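# Load a blank into the vise and sort parts

## Task

Put one plain gray aluminum blank flat on the two low loose bars inside the open vise, keeping both bars standing. Its long side must sit snug against the fixed jaw (the end block without hoses) and its short end against the work stop (the short rod between the jaws). Every finished part goes flat into the black outfeed tray with its pocket facing up. Every other blank, aluminum or brass, must end entirely on the infeed plate (the one with short pins), not stacked on another blank and not resting on a pin. Each blank must finish either the same side up as the blanks began on the plate, or flipped over.

## Robot and tools

Robot: two Franka FR3 arms, left_arm and right_arm, each with a Robotiq 140 gripper and a wrist camera. The left_arm gripper has fingers that can fold. A grip held in the outer quarter of the pads, near the fingertips, squeezes normally. A grip deeper toward the palm may hold a narrow part loosely or not at all, may squeeze a wide part too hard, or may hold and then slip. Pushing those fingertips into a surface folds them easily unless the gripper is fully shut. The right_arm fingers do not fold.

Frames: the scene frame has its origin at table-top height midway between the nominal bases, +z up, +x out over the table, and left_arm on the +y side. Image left and right do not follow the arm names. Calibrated bases: left_arm at (+0.008, +0.343, +0.030) m, right_arm at (+0.048, -0.439, +0.030) m, both almost unrotated. Each arm reports its hand pose and its wrist camera pose in its own base frame. cam_high and the table use the scene frame. end_effector_position (metres) is the point between the pads when they are closed. The gripper's +z points along the fingers, and the fingers open and close along its y. Reported poses can be off by a few centimetres.

Joint order in every row and every result list: elbow, waist, upper arm roll, shoulder, wrist pitch, forearm roll, wrist roll. Stated ranges (rad): waist -2.901 to 2.901, shoulder -1.836 to 1.836, upper arm roll -2.901 to 2.901, elbow -3.077 to -0.117, forearm roll -2.876 to 2.876, wrist pitch 0.440 to 4.622, wrist roll -3.051 to 3.051. Keep commands more than 0.05 rad inside these. Passing an end is a torque fault.

A row is one flat list of 20 numbers, each in [-1, 1], with both arms always included. Numbers 1-7 are left_arm joint offsets. Then come left gripper position, force_limit and speed. Numbers 11-20 repeat that layout for right_arm. A joint value is an offset from the Joint targets that held when the action or move began, not from the previous row, and it is scaled: 1.0 = 1.632 rad for waist, shoulder, upper arm roll and elbow; 3.472 rad for forearm roll; 2.955 rad for wrist pitch; 4.439 rad for wrist roll. Gripper position is absolute: +1 fully open (140 mm), about -0.8 pads touching, -1 closes until blocked. force_limit from -1 to +1 sets grip force (about 14 N to 58 N on a part up to 40 mm wide at slow speed). speed from -1 to +1 sets finger speed (about 30 to 250 mm/s), and faster closes grip harder. Both start at +1. To leave a gripper unchanged, repeat its last three numbers, because a 0 counts as a command.

Tools:
- execute_actions(actions, cameras): actions is a list of actions. Each action is a table of up to 15 rows, one per 1/30 s step, and the last row is held for the rest of its 15 steps. An empty list only reports state and images.
- move(target, speed, blend, blocking, cameras): drives all joints together to a target row, or through a list of up to 15 rows. Offsets count from the current Joint targets, not from the previous target. speed is the top joint speed in rad/s, 0.01 to 5.26, default 0.5. blend (rad) rounds corners. It does not avoid obstacles or the other arm. The result adds a move: line such as done, off_target, moving, held or fault.
- wait(seconds 0 to 10), stop(), zoom_image(camera, region [x0,y0,x1,y1] px, at most 504x504), clear_fault(arm), read_manual(section), finished_scene(scene 1 or 2).
Cameras: cam_high, cam_left_wrist, cam_right_wrist, each 896x504. Calibration is given in OpenCV form.

Results: Joint positions, Joint velocities, Joint targets (the base for your next offsets), joint and external torques, flange force, and for each gripper position_measured (counts: 3 open, 75 about 100 mm, 139 about 60 mm, 200 about 20 mm, 230 pads touching) and object_status. object_status values: 0 moving; 1 blocked while opening; 2 blocked while closing, meaning a part is held; 3 reached the commanded position or pads met. It updates 0.2 to 1.7 s after contact. "joint sent to its limit" means a joint was clipped at its end. "joint command not followed" means the clearance check changed targets. To grip harder, raise force_limit and nudge position from -1 to -0.98. To grip softer, open and then close slowly.

Motion limits: a target may lead a joint only by a fixed amount, and a hand jump over 70 mm is scaled back, so large moves take several actions. To end a push against something, command targets back past the measured positions.

Avoid: faults. Contact torque over the joint limits (35/35/32/30/12/12/12 N m) or a force of 40 N on an arm, including the weight of a held part, stops that arm until clear_fault is called. Exceeding speed limits also faults. Do not let the arms hit or press each other, or close a gripper on the other gripper. Do not drop parts, release them while they move, slam, swing loads fast, or squeeze hard on a part still resting on a surface. Do not knock over the loose vise bars, and never let anything leave the table. Watch for MOTOR HOT warnings, since stretched or loaded arms heat up and over-temperature brakes the arm for 30 to 60 s. Objects may get small random pushes. Call finished_scene only when the layout stays correct without the robot.

Each tool is called after "Request:" by a JSON object that holds its "name" and its "arguments", one argument or row to a line.

## Session

I'll start by looking at the current scene state.

Request:
{"name": "execute_actions", "arguments": {
  "actions": []
}}

Scene clock: 0.00 s.
left_arm: end_effector_position=(+0.1773, -0.2225, +0.2984) position_measured=3 object_status=3 end_effector_quat_wxyz=(-0.304, -0.357, +0.865, -0.182) | right_arm: end_effector_position=(+0.4602, +0.5841, +0.3235) position_measured=3 object_status=3 end_effector_quat_wxyz=(-0.361, +0.915, -0.176, -0.039)
Joint names: [elbow, waist, upper arm roll, shoulder, wrist pitch, forearm roll, wrist roll]
Joint positions: left_arm=[-2.711 -0.571 0.324 -0.837 1.675 -0.458 0.514] | right_arm=[-1.901 0.775 0.008 0.132 2.481 0.795 -0.941]
Joint velocities: within noise
Joint torques (N m): no reading
External joint torques (N m): no reading
Flange force (N): no reading
Joint targets: left_arm=[-2.711 -0.571 0.324 -0.837 1.675 -0.458 0.514] | right_arm=[-1.901 0.775 0.008 0.132 2.481 0.795 -0.941]
Tool commands: left_gripper/position=+1.0 left_gripper/force_limit=+1.0 left_gripper/speed=+1.0 right_gripper/position=+1.0 right_gripper/force_limit=+1.0 right_gripper/speed=+1.0

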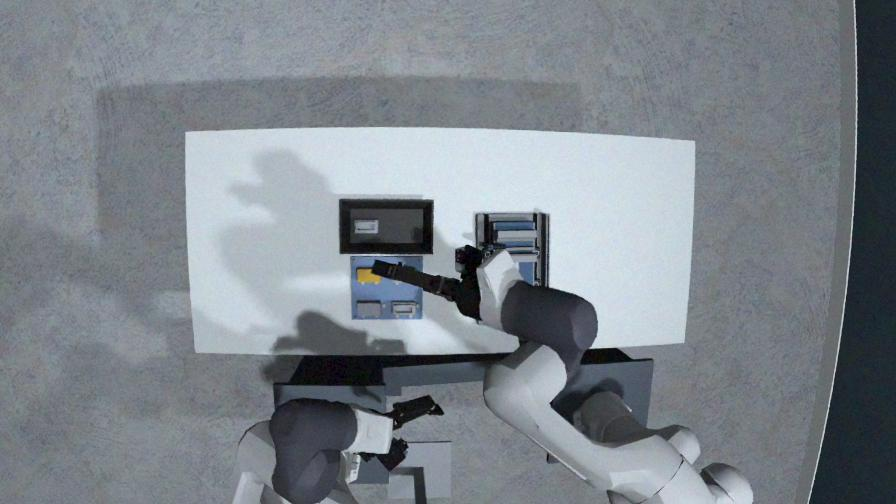

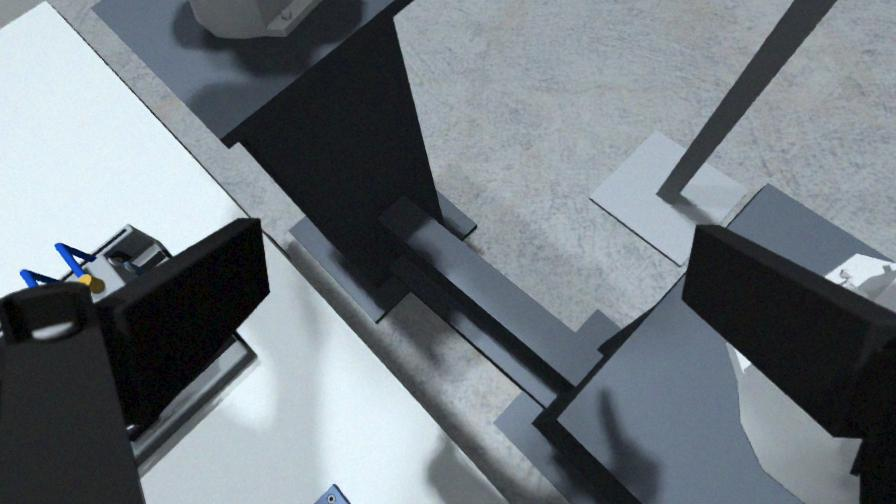

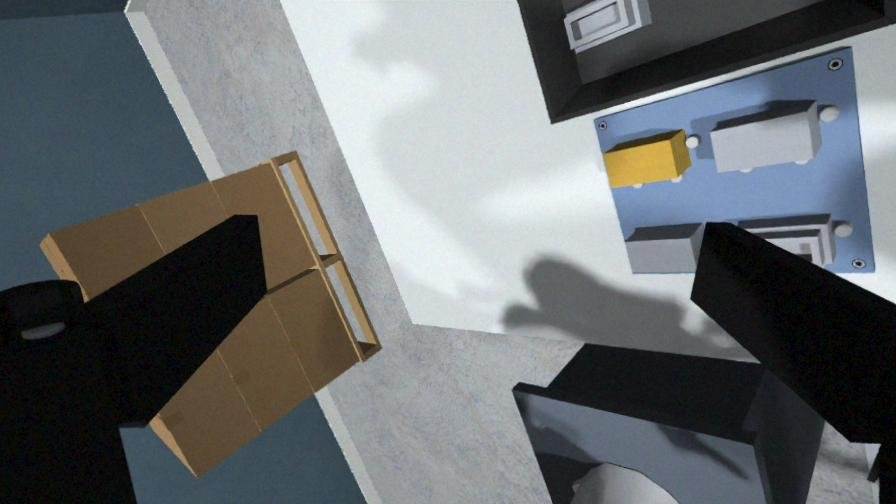

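Request:
{"name": "zoom_image", "arguments": {
  "camera": "cam_high",
  "region": [320, 180, 460, 340]
}}

Request:
{"name": "zoom_image", "arguments": {
  "camera": "cam_high",
  "region": [440, 190, 580, 320]
}}

Request:
{"name": "zoom_image", "arguments": {
  "camera": "cam_right_wrist",
  "region": [500, 0, 896, 300]
}}

Request:
{"name": "zoom_image", "arguments": {
  "camera": "cam_left_wrist",
  "region": [0, 200, 350, 504]
}}

Scaled by 3.150 from the camera's 896x504 image, which has a finer 1280x720 frame.

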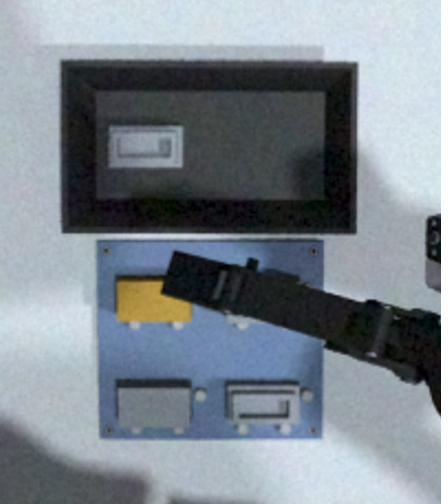

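Scaled by 3.600 from the camera's 896x504 image, which has a finer 1280x720 frame.

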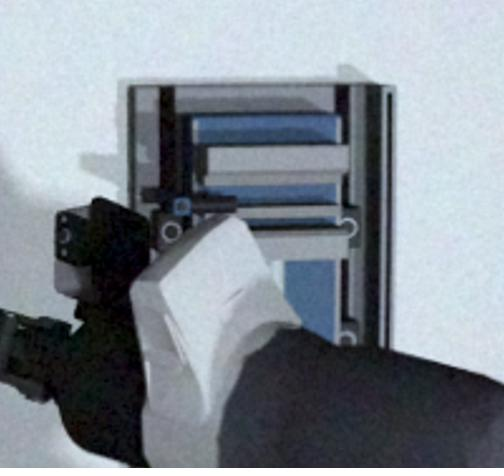

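Scaled by 1.273 from the camera's 896x504 image, which has a finer 1280x720 frame.

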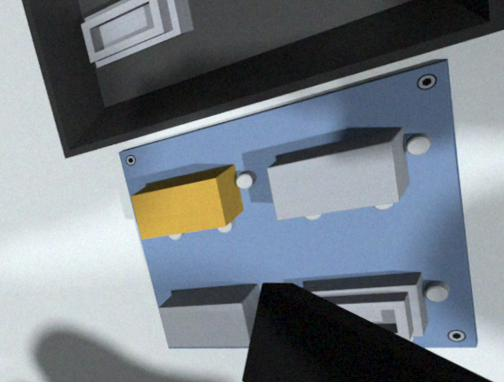

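Scaled by 1.440 from the camera's 896x504 image, which has a finer 1280x720 frame.

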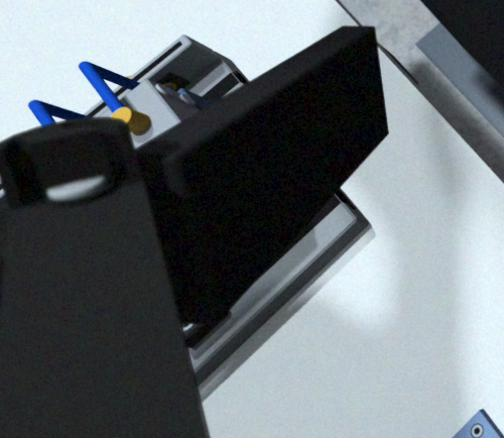

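Request:
{"name": "move", "arguments": {
  "target": [0,0,0,0,0,0,0,1,1,1, 0.1471,-0.1738,-0.0049,-0.0452,-0.2578,-0.2290,-0.0312,1,1,1],
  "speed": 0.8,
  "cameras": ["cam_high","cam_right_wrist"]
}}

Scene clock: 64.20 s.
left_arm: end_effector_position=(+0.1773, -0.2225, +0.2984) position_measured=3 object_status=3 end_effector_quat_wxyz=(-0.304, -0.357, +0.865, -0.182) | right_arm: end_effector_position=(+0.5131, +0.2744, +0.3506) position_measured=3 object_status=3 end_effector_quat_wxyz=(-0.002, +1.000, -0.004, +0.001)
Joint names: [elbow, waist, upper arm roll, shoulder, wrist pitch, forearm roll, wrist roll]
Joint positions: left_arm=[-2.711 -0.571 0.324 -0.837 1.675 -0.458 0.514] | right_arm=[-1.662 0.491 -0.002 0.057 1.724 0.003 -1.074]
Joint velocities: left_arm=[within noise] | right_arm=[0.001 0 0.002 -0.001 -0.004 -0.002 -0.009]
Joint torques (N m): left_arm=[23.4 0.56 -3.92 -3.3 1.38 -0.67 0.01] | right_arm=[26.7 -0.38 1.11 -34.05 2.32 0.46 -0.24]
External joint torques (N m): left_arm=[0.15 0.55 0.96 -0.25 0.11 0.17 0] | right_arm=[1.9 -0.48 0.96 0.79 -0.32 -0.37 -0.24]
Flange force (N): left_arm=[-1.6 1.7 -1.5] | right_arm=[9.5 -5.1 -6.3]
Joint targets: left_arm=[-2.711 -0.571 0.324 -0.837 1.675 -0.458 0.514] | right_arm=[-1.661 0.491 0.000 0.058 1.719 0.000 -1.079]
move: done
camera_calibration:
cam_right_wrist: T_world_to_cam=[[0.00959939, -0.999878, -0.0123336, 0.283186], [-0.938949, -0.0132553, 0.343801, 0.368995], [-0.343923, 0.00828038, -0.938961, 0.638881], [0, 0, 0, 1]] pos_world=[0.563474, 0.282752, 0.476517]
Images, in order (width x height): cam_high 896x504, cam_right_wrist 896x504.

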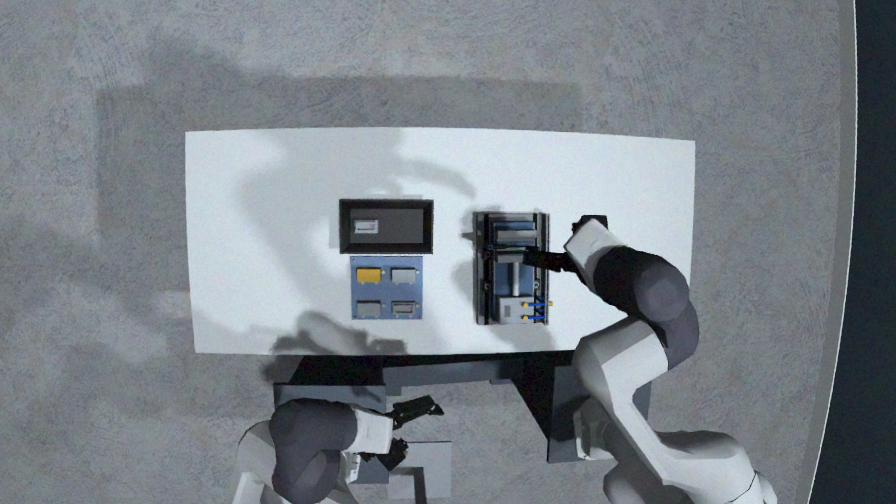

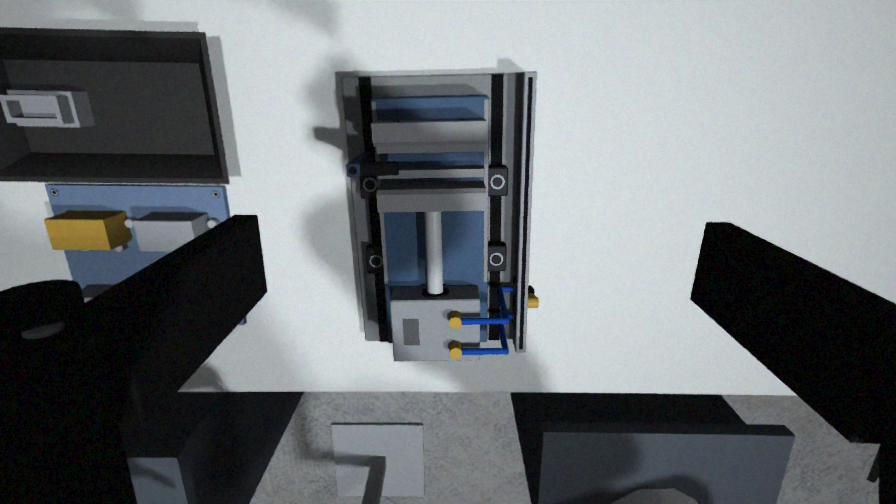

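Request:
{"name": "zoom_image", "arguments": {
  "camera": "cam_right_wrist",
  "region": [320, 60, 560, 380]
}}

Request:
{"name": "zoom_image", "arguments": {
  "camera": "cam_high",
  "region": [320, 180, 570, 340]
}}

Request:
{"name": "zoom_image", "arguments": {
  "camera": "cam_right_wrist",
  "region": [0, 20, 260, 340]
}}

Scaled by 1.575 from the camera's 896x504 image, which has a finer 1280x720 frame.

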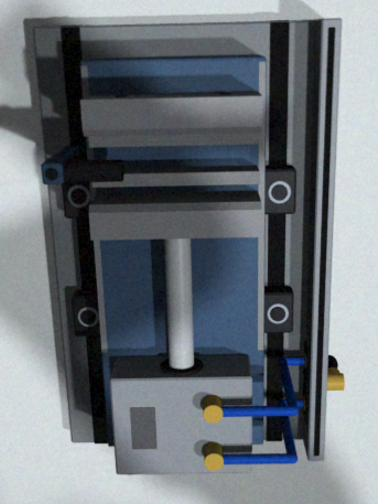

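Scaled by 2.016 from the camera's 896x504 image, which has a finer 1280x720 frame.

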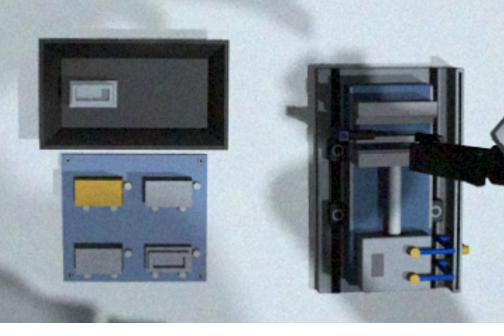

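Scaled by 1.575 from the camera's 896x504 image, which has a finer 1280x720 frame.

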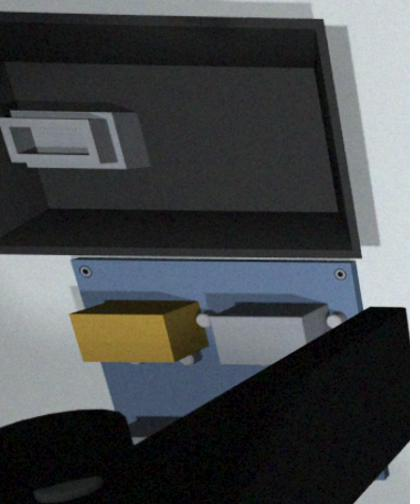

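Request:
{"name": "move", "arguments": {
  "target": [0,0,0,0,0,0,0,1,1,1, -0.1619,0.0189,0,0.0529,0.1187,0,0.0068,1,1,1],
  "speed": 0.6,
  "cameras": ["cam_right_wrist"]
}}

Request:
{"name": "zoom_image", "arguments": {
  "camera": "cam_right_wrist",
  "region": [250, 0, 700, 500]
}}

Scene clock: 85.10 s.
left_arm: end_effector_position=(+0.1773, -0.2225, +0.2984) position_measured=3 object_status=3 end_effector_quat_wxyz=(-0.304, -0.357, +0.865, -0.182) | right_arm: end_effector_position=(+0.5128, +0.2936, +0.2038) position_measured=3 object_status=3 end_effector_quat_wxyz=(+0.000, +1.000, +0.000, -0.002)
Joint names: [elbow, waist, upper arm roll, shoulder, wrist pitch, forearm roll, wrist roll]
Joint positions: left_arm=[-2.711 -0.571 0.324 -0.837 1.675 -0.458 0.514] | right_arm=[-1.924 0.52 -0.001 0.145 2.065 0.003 -1.053]
Joint velocities: left_arm=[within noise] | right_arm=[-0.001 0 0 0 0.005 0 0.003]
Joint torques (N m): left_arm=[23.48 0.62 -3.93 -3.27 1.39 -0.67 -0.04] | right_arm=[25.66 0.04 0.77 -37.32 2.81 0.42 0.13]
External joint torques (N m): left_arm=[0.17 0.63 1.03 -0.18 0.12 0.17 -0.05] | right_arm=[1.3 0.04 0.64 0.12 0.18 -0.3 0.13]
Flange force (N): left_arm=[-1.8 1.6 -1.7] | right_arm=[4.2 -3.3 -1.4]
Joint targets: left_arm=[-2.711 -0.571 0.324 -0.837 1.675 -0.458 0.514] | right_arm=[-1.925 0.522 0.000 0.144 2.070 0.000 -1.049]
move: done
camera_calibration:
cam_right_wrist: T_world_to_cam=[[0.0169241, -0.999828, -0.00756183, 0.295894], [-0.936234, -0.0185014, 0.35089, 0.418103], [-0.35097, 0.00114114, -0.936386, 0.505994], [0, 0, 0, 1]] pos_world=[0.564023, 0.303001, 0.329335]
Images, in order (width x height): cam_right_wrist 896x504.

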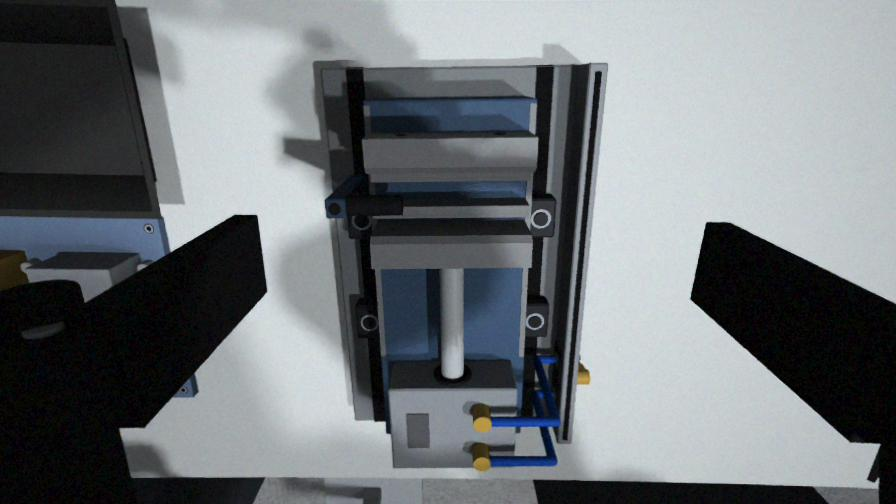

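Scaled by 1.008 from the camera's 896x504 image, which has a finer 1280x720 frame.

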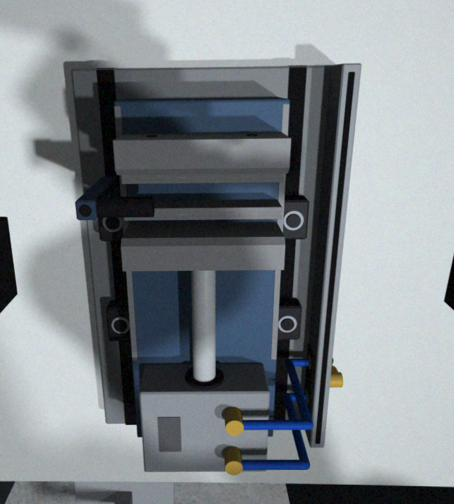

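Request:
{"name": "zoom_image", "arguments": {
  "camera": "cam_right_wrist",
  "region": [310, 60, 570, 290]
}}

Request:
{"name": "zoom_image", "arguments": {
  "camera": "cam_right_wrist",
  "region": [330, 110, 470, 280]
}}

Request:
{"name": "zoom_image", "arguments": {
  "camera": "cam_right_wrist",
  "region": [440, 110, 580, 280]
}}

Scaled by 1.938 from the camera's 896x504 image, which has a finer 1280x720 frame.

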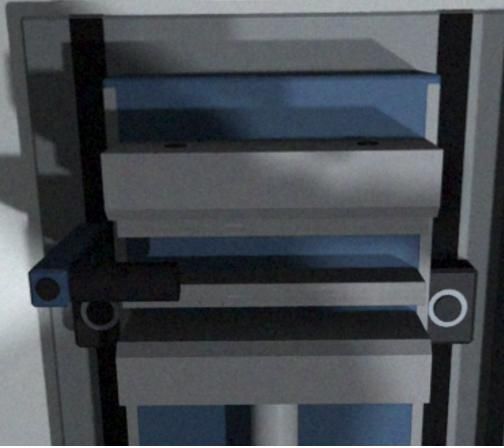

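Scaled by 2.965 from the camera's 896x504 image, which has a finer 1280x720 frame.

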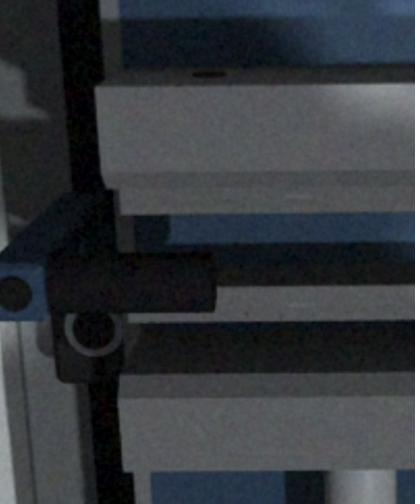

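Scaled by 2.965 from the camera's 896x504 image, which has a finer 1280x720 frame.

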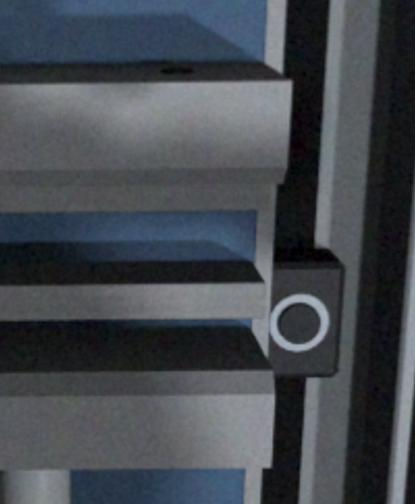

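Request:
{"name": "move", "arguments": {
  "target": [
    [0,0,0,0,0,0,0,1,1,1, 0,-0.565,0,0,0,0,0,1,1,1],
    [-0.1150,-0.0913,-0.1985,0.6501,0.8738,0.1319,-0.4697,1,1,1, 0,-0.565,0,0,0,0,0,1,1,1]
  ],
  "speed": 0.8,
  "cameras": ["cam_high","cam_left_wrist"]
}}

Request:
{"name": "zoom_image", "arguments": {
  "camera": "cam_high",
  "region": [320, 180, 570, 340]
}}

Request:
{"name": "zoom_image", "arguments": {
  "camera": "cam_left_wrist",
  "region": [250, 50, 650, 400]
}}

Scene clock: 152.30 s.
left_arm: end_effector_position=(+0.4281, -0.3717, +0.1864) position_measured=3 object_status=3 end_effector_quat_wxyz=(+0.186, +0.789, -0.296, +0.504) | right_arm: end_effector_position=(+0.5441, -0.2315, +0.2039) position_measured=3 object_status=3 end_effector_quat_wxyz=(-0.001, +0.895, -0.445, -0.001)
Joint names: [elbow, waist, upper arm roll, shoulder, wrist pitch, forearm roll, wrist roll]
Joint positions: left_arm=[-2.897 -0.718 0.001 0.222 4.255 -0.004 -1.566] | right_arm=[-1.924 -0.401 -0.002 0.145 2.067 0.002 -1.052]
Joint velocities: left_arm=[0.001 0 0 -0.001 0.001 0 -0.005] | right_arm=[within noise]
Joint torques (N m): left_arm=[9.5 0.2 0.47 -24.52 3.71 0.46 -0.16] | right_arm=[25.74 -0.53 1.03 -37.11 2.73 0.5 0.04]
External joint torques (N m): left_arm=[-0.28 0.34 0.37 0.54 0.3 0.42 -0.19] | right_arm=[1.32 -0.42 0.99 0.19 0.07 -0.22 0.04]
Flange force (N): left_arm=[-3.2 -3.4 0.7] | right_arm=[4.8 -3.2 -1.6]
Joint targets: left_arm=[-2.898 -0.720 0.000 0.224 4.257 0.000 -1.571] | right_arm=[-1.925 -0.400 0.000 0.144 2.070 0.000 -1.049]
move: done
camera_calibration:
cam_left_wrist: T_world_to_cam=[[-0.656814, -0.754035, -0.00504654, 0.00884722], [-0.528475, 0.46509, -0.710216, 0.539515], [0.537875, -0.463813, -0.703966, -0.128586], [0, 0, 0, 1]] pos_world=[0.360094, -0.303891, 0.292696]
Images, in order (width x height): cam_high 896x504, cam_left_wrist 896x504.

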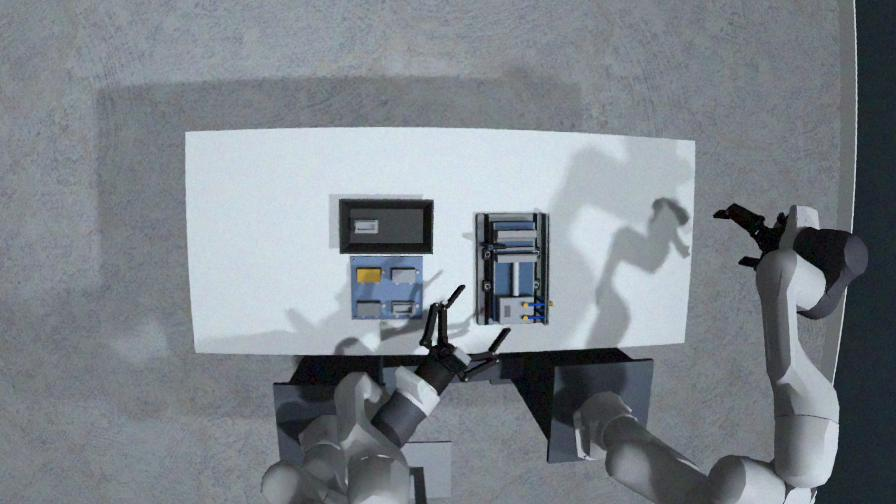

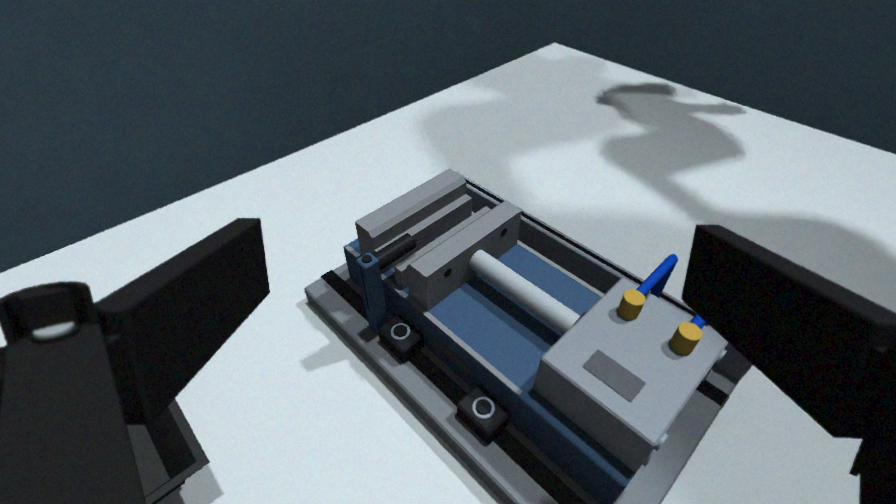

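Scaled by 2.016 from the camera's 896x504 image, which has a finer 1280x720 frame.

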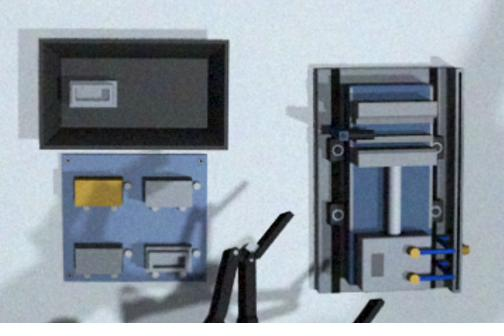

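Scaled by 1.260 from the camera's 896x504 image, which has a finer 1280x720 frame.

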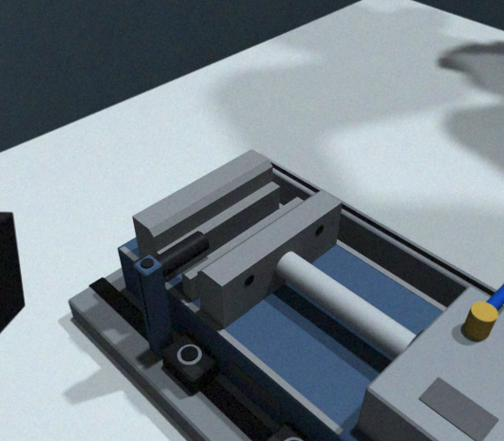

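Request:
{"name": "zoom_image", "arguments": {
  "camera": "cam_left_wrist",
  "region": [335, 160, 535, 340]
}}

Request:
{"name": "zoom_image", "arguments": {
  "camera": "cam_left_wrist",
  "region": [340, 200, 440, 310]
}}

Request:
{"name": "zoom_image", "arguments": {
  "camera": "cam_left_wrist",
  "region": [430, 160, 530, 270]
}}

Scaled by 2.520 from the camera's 896x504 image, which has a finer 1280x720 frame.

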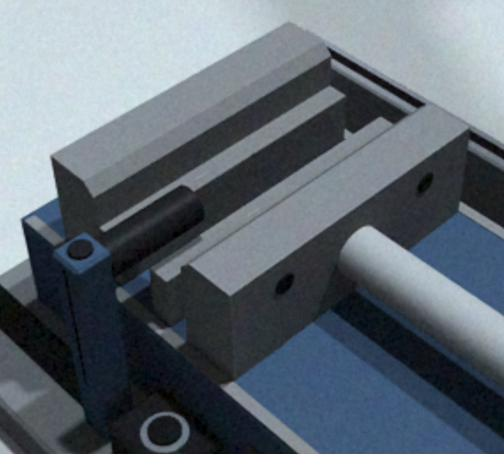

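Scaled by 4.582 from the camera's 896x504 image, which has a finer 1280x720 frame.

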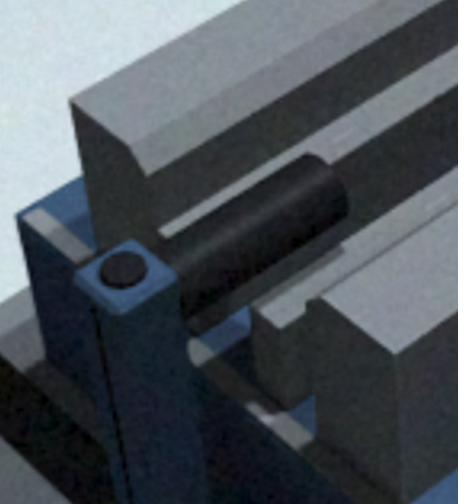

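Scaled by 4.582 from the camera's 896x504 image, which has a finer 1280x720 frame.

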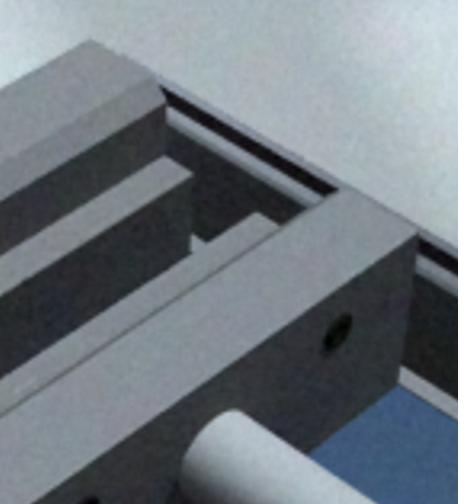

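Request:
{"name": "move", "arguments": {
  "target": [0.3469,0.2343,0,-0.1740,-0.6717,0,-0.0760,1,1,1, 0,0,0,0,0,0,0,1,1,1],
  "speed": 0.9,
  "cameras": ["cam_left_wrist","cam_high"]
}}

Request:
{"name": "zoom_image", "arguments": {
  "camera": "cam_left_wrist",
  "region": [250, 0, 700, 400]
}}

Scene clock: 214.03 s.
left_arm: end_effector_position=(+0.4694, -0.1659, +0.1491) position_measured=3 object_status=3 end_effector_quat_wxyz=(+0.001, +1.000, -0.002, +0.000) | right_arm: end_effector_position=(+0.5441, -0.2315, +0.2039) position_measured=3 object_status=3 end_effector_quat_wxyz=(-0.001, +0.895, -0.445, -0.001)
Joint names: [elbow, waist, upper arm roll, shoulder, wrist pitch, forearm roll, wrist roll]
Joint positions: left_arm=[-2.334 -0.339 0 -0.059 2.275 -0.003 -1.903] | right_arm=[-1.924 -0.401 -0.002 0.145 2.067 0.002 -1.052]
Joint velocities: left_arm=[-0.001 0 0 0 -0.002 0.001 -0.008] | right_arm=[within noise]
Joint torques (N m): left_arm=[23.17 0.86 0.64 -28.5 2.58 0.93 -0.29] | right_arm=[25.78 -0.46 0.96 -37.12 2.74 0.52 0.09]
External joint torques (N m): left_arm=[0.35 1.07 0.91 0.18 -0.06 0.24 -0.29] | right_arm=[1.41 -0.31 0.96 0.17 0.1 -0.2 0.09]
Flange force (N): left_arm=[2.1 -0.8 -0.3] | right_arm=[4.9 -3.5 -1.7]
Joint targets: left_arm=[-2.332 -0.337 0.000 -0.060 2.272 0.000 -1.908] | right_arm=[-1.925 -0.400 0.000 0.144 2.070 0.000 -1.049]
move: done
camera_calibration:
cam_left_wrist: T_world_to_cam=[[-0.00483105, -0.999982, 0.00353107, -0.157196], [-0.940642, 0.00574267, 0.339352, 0.399935], [-0.339366, -0.00168205, -0.940653, 0.442234], [0, 0, 0, 1]] pos_world=[0.525515, -0.158746, 0.280825]
Images, in order (width x height): cam_high 896x504, cam_left_wrist 896x504.

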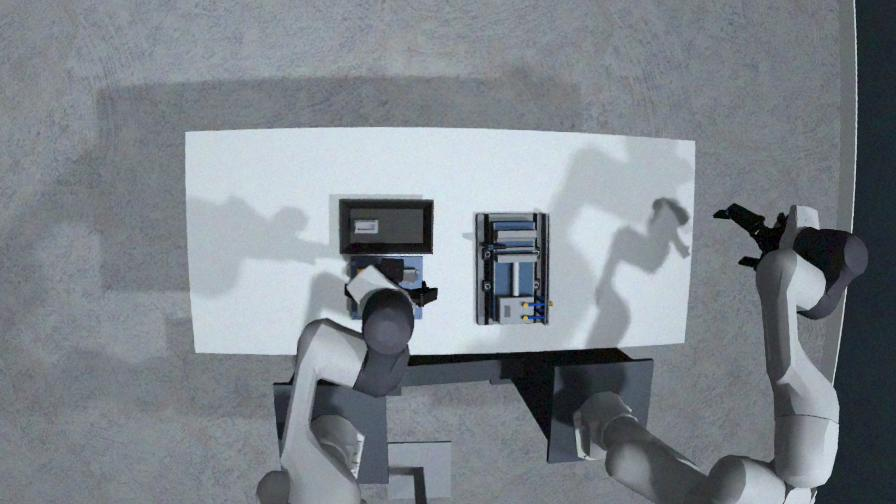

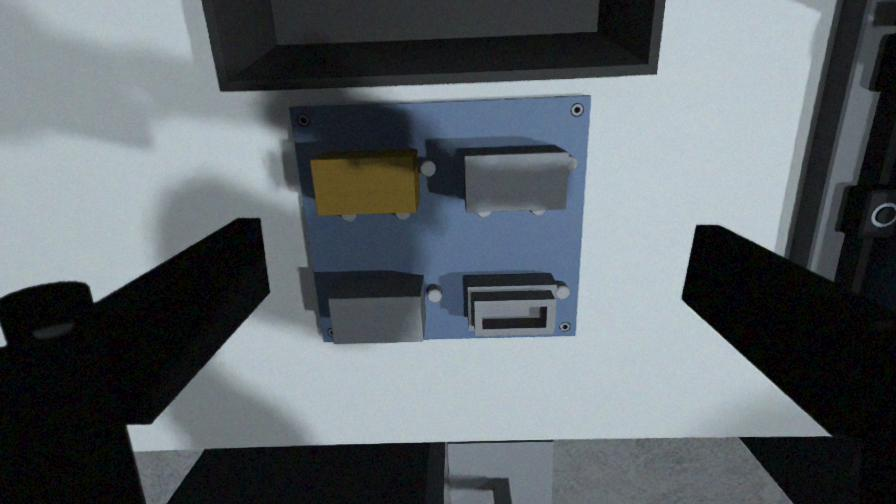

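Scaled by 1.120 from the camera's 896x504 image, which has a finer 1280x720 frame.

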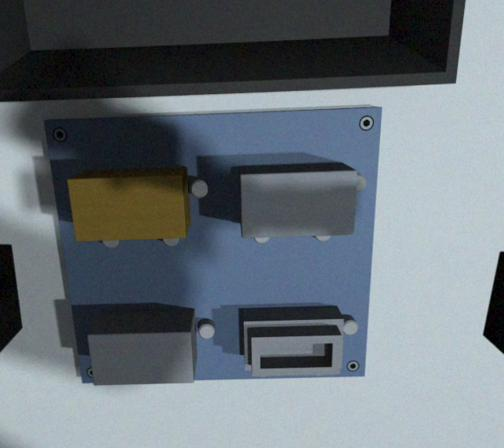

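Request:
{"name": "zoom_image", "arguments": {
  "camera": "cam_left_wrist",
  "region": [280, 80, 450, 350]
}}

Request:
{"name": "zoom_image", "arguments": {
  "camera": "cam_left_wrist",
  "region": [430, 80, 600, 350]
}}

Scaled by 1.867 from the camera's 896x504 image, which has a finer 1280x720 frame.

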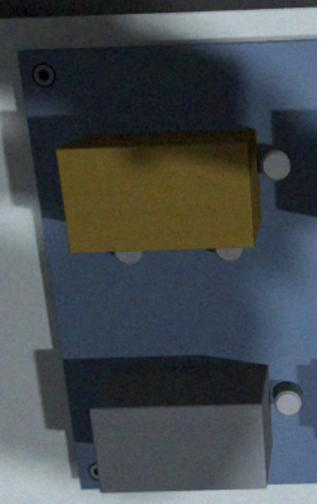

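Scaled by 1.867 from the camera's 896x504 image, which has a finer 1280x720 frame.

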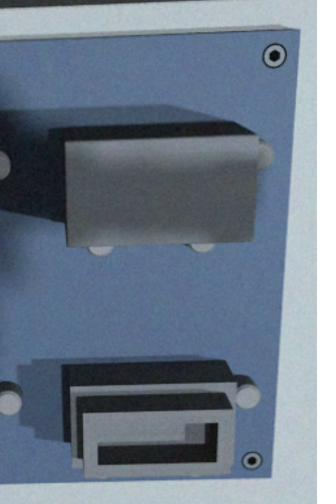

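Request:
{"name": "move", "arguments": {
  "target": [0.3224,0.0420,0,0.1833,-0.0769,0,0.0155,1,1,1, 0,0,0,0,0,0,0,1,1,1],
  "speed": 0.7,
  "cameras": ["cam_left_wrist"]
}}

Request:
{"name": "zoom_image", "arguments": {
  "camera": "cam_left_wrist",
  "region": [200, 60, 700, 360]
}}

Scene clock: 280.43 s.
left_arm: end_effector_position=(+0.5999, -0.1668, +0.2004) position_measured=3 object_status=3 end_effector_quat_wxyz=(+0.002, +1.000, +0.003, +0.001) | right_arm: end_effector_position=(+0.5441, -0.2315, +0.2039) position_measured=3 object_status=3 end_effector_quat_wxyz=(-0.001, +0.895, -0.445, -0.001)
Joint names: [elbow, waist, upper arm roll, shoulder, wrist pitch, forearm roll, wrist roll]
Joint positions: left_arm=[-1.808 -0.27 0 0.237 2.048 -0.003 -1.844] | right_arm=[-1.924 -0.401 -0.002 0.145 2.067 0.002 -1.052]
Joint velocities: left_arm=[0 -0.001 -0.001 0 -0.002 0.001 0.006] | right_arm=[within noise]
Joint torques (N m): left_arm=[24.81 0.7 0.84 -39.51 2.55 1.03 0.13] | right_arm=[25.79 -0.46 1 -37.06 2.73 0.51 0.11]
External joint torques (N m): left_arm=[0.45 1 0.87 0.68 -0.08 0.24 0.13] | right_arm=[1.33 -0.39 0.93 0.34 0.07 -0.22 0.11]
Flange force (N): left_arm=[4.4 -0.6 -0.3] | right_arm=[5.1 -3.5 -1.5]
Joint targets: left_arm=[-1.806 -0.269 0.000 0.239 2.045 0.000 -1.839] | right_arm=[-1.925 -0.400 0.000 0.144 2.070 0.000 -1.049]
move: done
camera_calibration:
cam_left_wrist: T_world_to_cam=[[0.00466948, -0.999979, 0.00460265, -0.163514], [-0.941494, -0.00284518, 0.337018, 0.504857], [-0.336997, -0.00590707, -0.941487, 0.532802], [0, 0, 0, 1]] pos_world=[0.655637, -0.158926, 0.332233]
Images, in order (width x height): cam_left_wrist 896x504.

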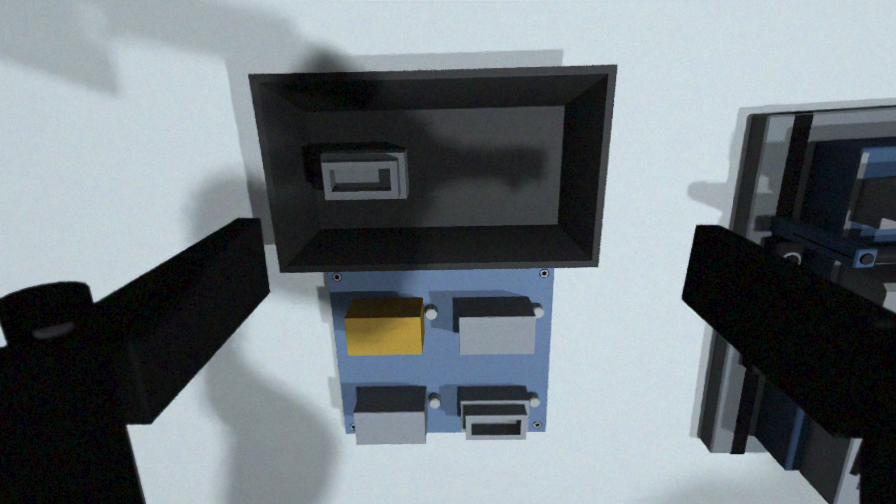

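Scaled by 1.008 from the camera's 896x504 image, which has a finer 1280x720 frame.

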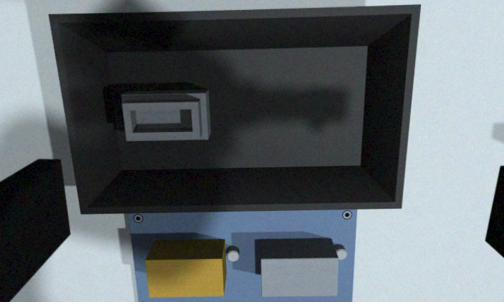

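Request:
{"name": "move", "arguments": {
  "target": [-0.4918,-0.1411,0,-0.2414,0.1383,0,0.3018,-0.08,-0.1,-0.5, 0,0,0,0,0,0,0,1,1,1],
  "speed": 0.7,
  "cameras": ["cam_left_wrist"]
}}

Request:
{"name": "zoom_image", "arguments": {
  "camera": "cam_left_wrist",
  "region": [300, 60, 620, 320]
}}

Scene clock: 302.80 s.
left_arm: end_effector_position=(+0.3756, -0.2044, +0.0945) position_measured=139 object_status=3 end_effector_quat_wxyz=(+0.002, +0.711, -0.704, -0.001) | right_arm: end_effector_position=(+0.5441, -0.2315, +0.2039) position_measured=3 object_status=3 end_effector_quat_wxyz=(-0.001, +0.895, -0.445, -0.001)
Joint names: [elbow, waist, upper arm roll, shoulder, wrist pitch, forearm roll, wrist roll]
Joint positions: left_arm=[-2.608 -0.497 0 -0.153 2.451 -0.003 -0.505] | right_arm=[-1.924 -0.401 -0.002 0.145 2.067 0.002 -1.052]
Joint velocities: left_arm=[0.001 0 0 0.001 0.001 0.001 0.007] | right_arm=[within noise]
Joint torques (N m): left_arm=[20.46 0.1 0.56 -23.69 2.91 0.72 0.12] | right_arm=[25.77 -0.51 1 -37.05 2.73 0.51 0.03]
External joint torques (N m): left_arm=[-0.21 0.22 0.83 -0.5 0.32 0.23 0.12] | right_arm=[1.44 -0.24 1.11 0.18 0.1 -0.21 0.03]
Flange force (N): left_arm=[-2.5 1.1 0.0] | right_arm=[5.0 -3.6 -1.8]
Joint targets: left_arm=[-2.609 -0.499 0.000 -0.155 2.454 0.000 -0.500] | right_arm=[-1.925 -0.400 0.000 0.144 2.070 0.000 -1.049]
move: done
camera_calibration:
cam_left_wrist: T_world_to_cam=[[-0.999945, -0.00923627, 0.00488299, 0.380254], [-0.00704033, 0.941031, 0.338248, 0.171075], [-0.0077192, 0.338195, -0.941044, 0.303867], [0, 0, 0, 1]] pos_world=[0.383784, -0.260241, 0.22623]
Images, in order (width x height): cam_left_wrist 896x504.

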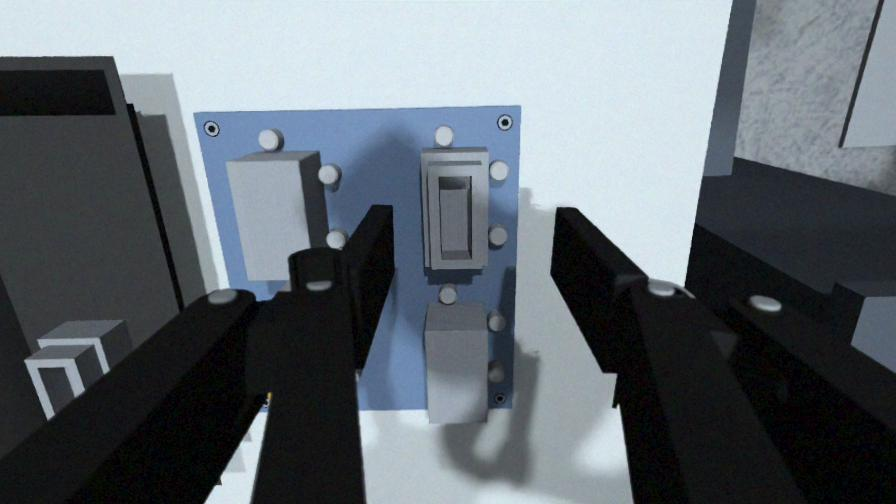

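Scaled by 1.575 from the camera's 896x504 image, which has a finer 1280x720 frame.

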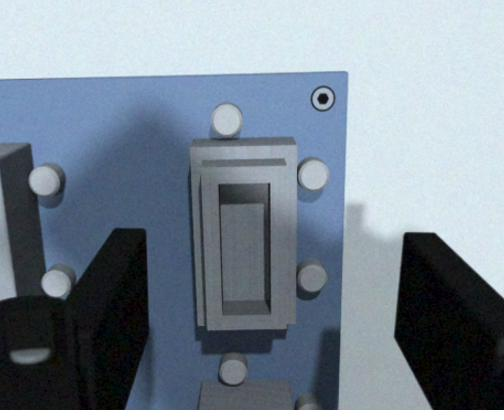

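Request:
{"name": "move", "arguments": {
  "target": [-0.0080,0.0102,0,0.0649,0.0402,0,0.0040,-0.08,-0.1,-0.5, 0,0,0,0,0,0,0,1,1,1],
  "speed": 0.3,
  "cameras": ["cam_left_wrist"]
}}

Request:
{"name": "zoom_image", "arguments": {
  "camera": "cam_left_wrist",
  "region": [300, 60, 620, 320]
}}

Scene clock: 330.97 s.
left_arm: end_effector_position=(+0.3812, -0.2006, +0.0556) position_measured=139 object_status=3 end_effector_quat_wxyz=(+0.001, +0.709, -0.705, +0.000) | right_arm: end_effector_position=(+0.5441, -0.2315, +0.2039) position_measured=3 object_status=3 end_effector_quat_wxyz=(-0.001, +0.895, -0.445, -0.001)
Joint names: [elbow, waist, upper arm roll, shoulder, wrist pitch, forearm roll, wrist roll]
Joint positions: left_arm=[-2.622 -0.484 0 -0.051 2.569 -0.003 -0.486] | right_arm=[-1.924 -0.401 -0.002 0.145 2.067 0.002 -1.052]
Joint velocities: left_arm=[0.001 -0.001 0.001 0.001 0.005 0 0.004] | right_arm=[within noise]
Joint torques (N m): left_arm=[19.13 0.89 0.67 -24.72 2.99 0.66 0.1] | right_arm=[25.8 -0.47 0.99 -37.08 2.72 0.52 0.08]
External joint torques (N m): left_arm=[0.06 1.01 0.84 0.44 0.39 0.24 0.1] | right_arm=[1.53 -0.29 1.02 0.03 0.1 -0.2 0.08]
Flange force (N): left_arm=[-1.6 -2.1 2.3] | right_arm=[4.9 -3.5 -2.0]
Joint targets: left_arm=[-2.622 -0.482 0.000 -0.049 2.572 0.000 -0.482] | right_arm=[-1.925 -0.400 0.000 0.144 2.070 0.000 -1.049]
move: done
camera_calibration:
cam_left_wrist: T_world_to_cam=[[-0.999985, -0.00458055, 0.00314615, 0.387107], [-0.00324889, 0.941238, 0.337729, 0.179363], [-0.00450826, 0.337713, -0.941238, 0.264675], [0, 0, 0, 1]] pos_world=[0.388877, -0.256435, 0.187328]
Images, in order (width x height): cam_left_wrist 896x504.

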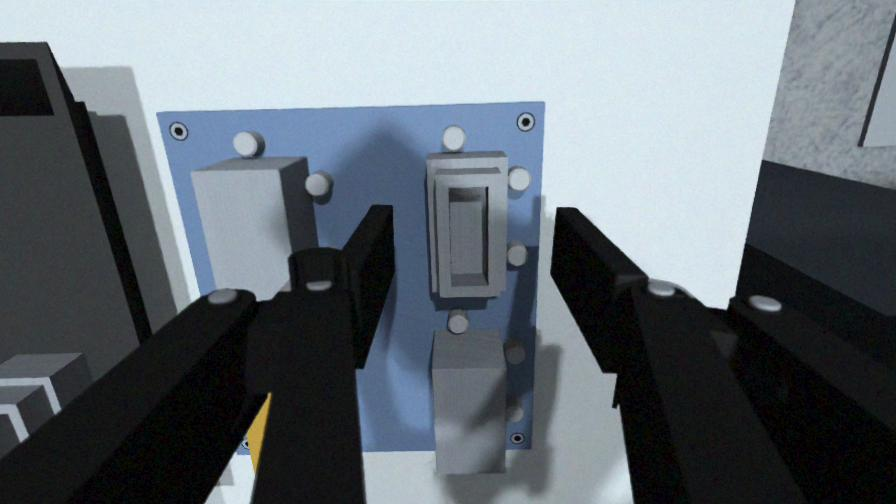

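Scaled by 1.575 from the camera's 896x504 image, which has a finer 1280x720 frame.

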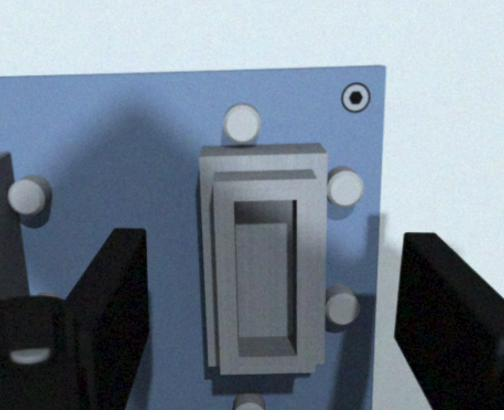

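Request:
{"name": "move", "arguments": {
  "target": [-0.0053,0.0047,0,0.0404,0.0255,0,0.0017,-0.08,-0.1,-0.5, 0,0,0,0,0,0,0,1,1,1],
  "speed": 0.08,
  "cameras": ["cam_left_wrist"]
}}

Request:
{"name": "zoom_image", "arguments": {
  "camera": "cam_left_wrist",
  "region": [300, 100, 620, 360]
}}

Scene clock: 364.70 s.
left_arm: end_effector_position=(+0.3829, -0.1977, +0.0310) position_measured=139 object_status=3 end_effector_quat_wxyz=(+0.001, +0.709, -0.705, +0.000) | right_arm: end_effector_position=(+0.5441, -0.2315, +0.2039) position_measured=3 object_status=3 end_effector_quat_wxyz=(-0.001, +0.895, -0.445, -0.001)
Joint names: [elbow, waist, upper arm roll, shoulder, wrist pitch, forearm roll, wrist roll]
Joint positions: left_arm=[-2.629 -0.476 0 0.015 2.645 -0.003 -0.478] | right_arm=[-1.924 -0.401 -0.002 0.145 2.067 0.002 -1.052]
Joint velocities: left_arm=[0 -0.001 0.001 -0.001 0.005 0 0.002] | right_arm=[within noise]
Joint torques (N m): left_arm=[17.73 0.84 0.68 -25.77 2.95 0.62 0.13] | right_arm=[25.71 -0.51 0.97 -37.01 2.73 0.54 0.09]
External joint torques (N m): left_arm=[-0.21 0.93 0.75 0.55 0.36 0.25 0.13] | right_arm=[1.26 -0.25 1.08 0.35 0.08 -0.19 0.09]
Flange force (N): left_arm=[-1.8 -1.4 2.6] | right_arm=[4.8 -3.6 -1.4]
Joint targets: left_arm=[-2.630 -0.475 0.000 0.017 2.648 0.000 -0.474] | right_arm=[-1.925 -0.400 0.000 0.144 2.070 0.000 -1.049]
move: done
camera_calibration:
cam_left_wrist: T_world_to_cam=[[-0.99999, -0.00426687, 0.00166771, 0.389023], [-0.00345457, 0.941421, 0.337217, 0.185063], [-0.00300888, 0.337208, -0.941425, 0.239831], [0, 0, 0, 1]] pos_world=[0.39038, -0.253435, 0.162727]
Images, in order (width x height): cam_left_wrist 896x504.

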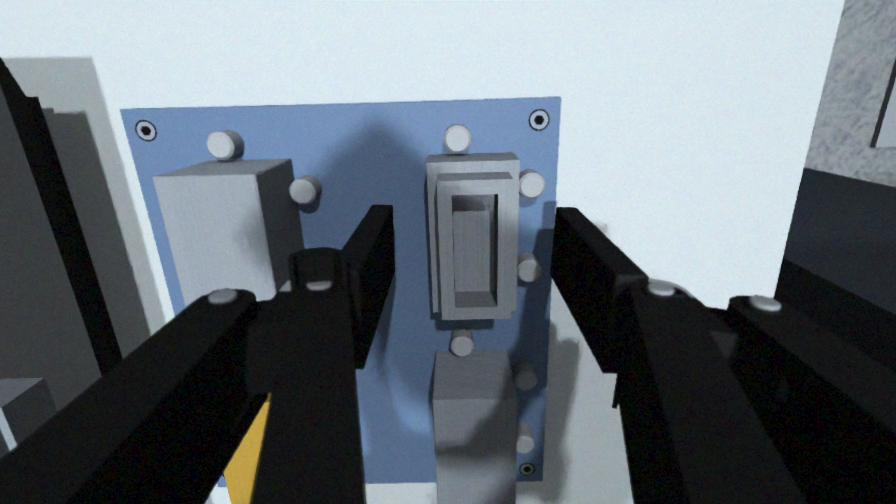

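Scaled by 1.575 from the camera's 896x504 image, which has a finer 1280x720 frame.

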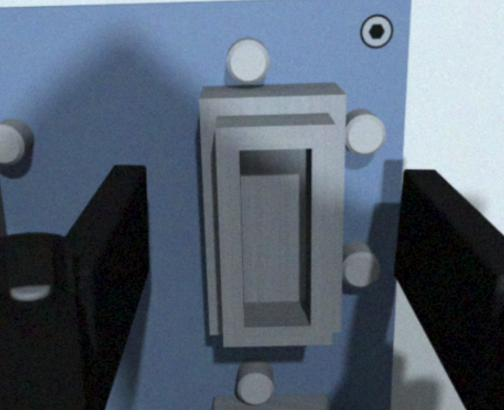

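Request:
{"name": "move", "arguments": {
  "target": [
    [-0.0003,0,0,0.00696,0.0040,0,0,-0.08,-0.1,-0.5, 0,0,0,0,0,0,0,1,1,1],
    [-0.0003,0,0,0.00696,0.0040,0,0,-1,-0.3,-1, 0,0,0,0,0,0,0,1,1,1]
  ],
  "speed": 0.05,
  "cameras": ["cam_left_wrist"]
}}

Request:
{"name": "zoom_image", "arguments": {
  "camera": "cam_left_wrist",
  "region": [300, 100, 620, 360]
}}

Scene clock: 378.67 s.
left_arm: end_effector_position=(+0.3832, -0.1977, +0.0271) position_measured=181 object_status=0 end_effector_quat_wxyz=(+0.001, +0.709, -0.705, +0.001) | right_arm: end_effector_position=(+0.5441, -0.2315, +0.2039) position_measured=3 object_status=3 end_effector_quat_wxyz=(-0.001, +0.895, -0.445, -0.001)
Joint names: [elbow, waist, upper arm roll, shoulder, wrist pitch, forearm roll, wrist roll]
Joint positions: left_arm=[-2.63 -0.476 0 0.026 2.657 -0.003 -0.477] | right_arm=[-1.924 -0.401 -0.002 0.145 2.067 0.002 -1.052]
Joint torques (N m): left_arm=[17.14 0.82 0.66 -24.6 3.15 0.58 0.12] | right_arm=[25.86 -0.5 0.93 -37.09 2.7 0.56 0.1]
External joint torques (N m): left_arm=[-0.62 0.95 0.76 1.95 0.54 0.22 0.12] | right_arm=[1.57 -0.43 0.86 0.05 0.07 -0.16 0.1]
Flange force (N): left_arm=[-1.0 -2.9 7.2] | right_arm=[5.2 -3.5 -2.1]
Joint targets: left_arm=[-2.631 -0.475 0.000 0.028 2.660 0.000 -0.474] | right_arm=[-1.925 -0.400 0.000 0.144 2.070 0.000 -1.049]
move: done
camera_calibration:
cam_left_wrist: T_world_to_cam=[[-0.999992, -0.00377607, 0.000888221, 0.389379], [-0.00325624, 0.94156, 0.336829, 0.186365], [-0.0021082, 0.336823, -0.941566, 0.235826], [0, 0, 0, 1]] pos_world=[0.39048, -0.253436, 0.158927]
Images, in order (width x height): cam_left_wrist 896x504.

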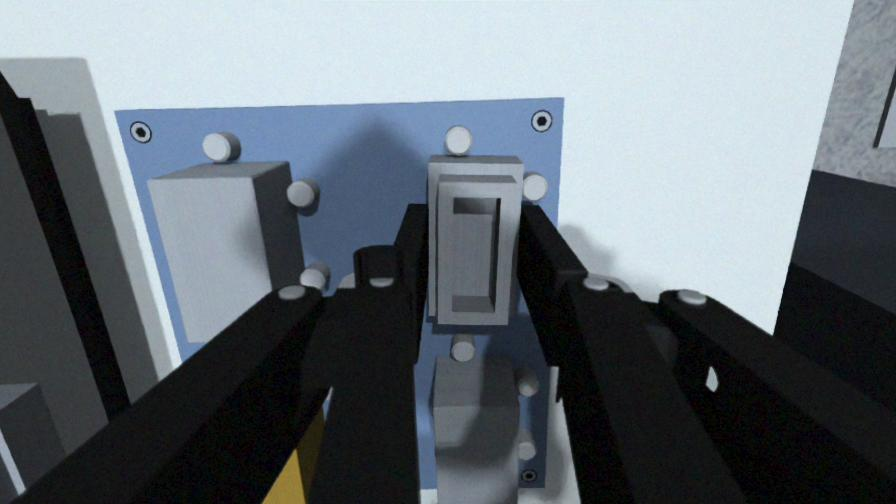

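Scaled by 1.575 from the camera's 896x504 image, which has a finer 1280x720 frame.

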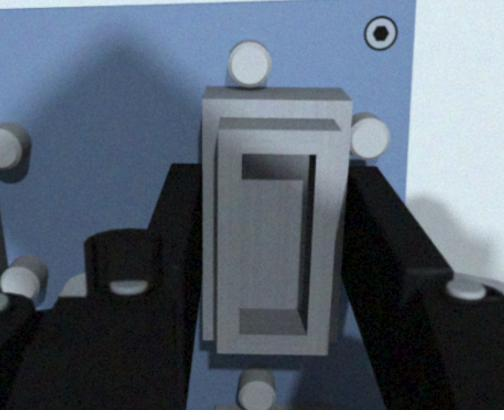

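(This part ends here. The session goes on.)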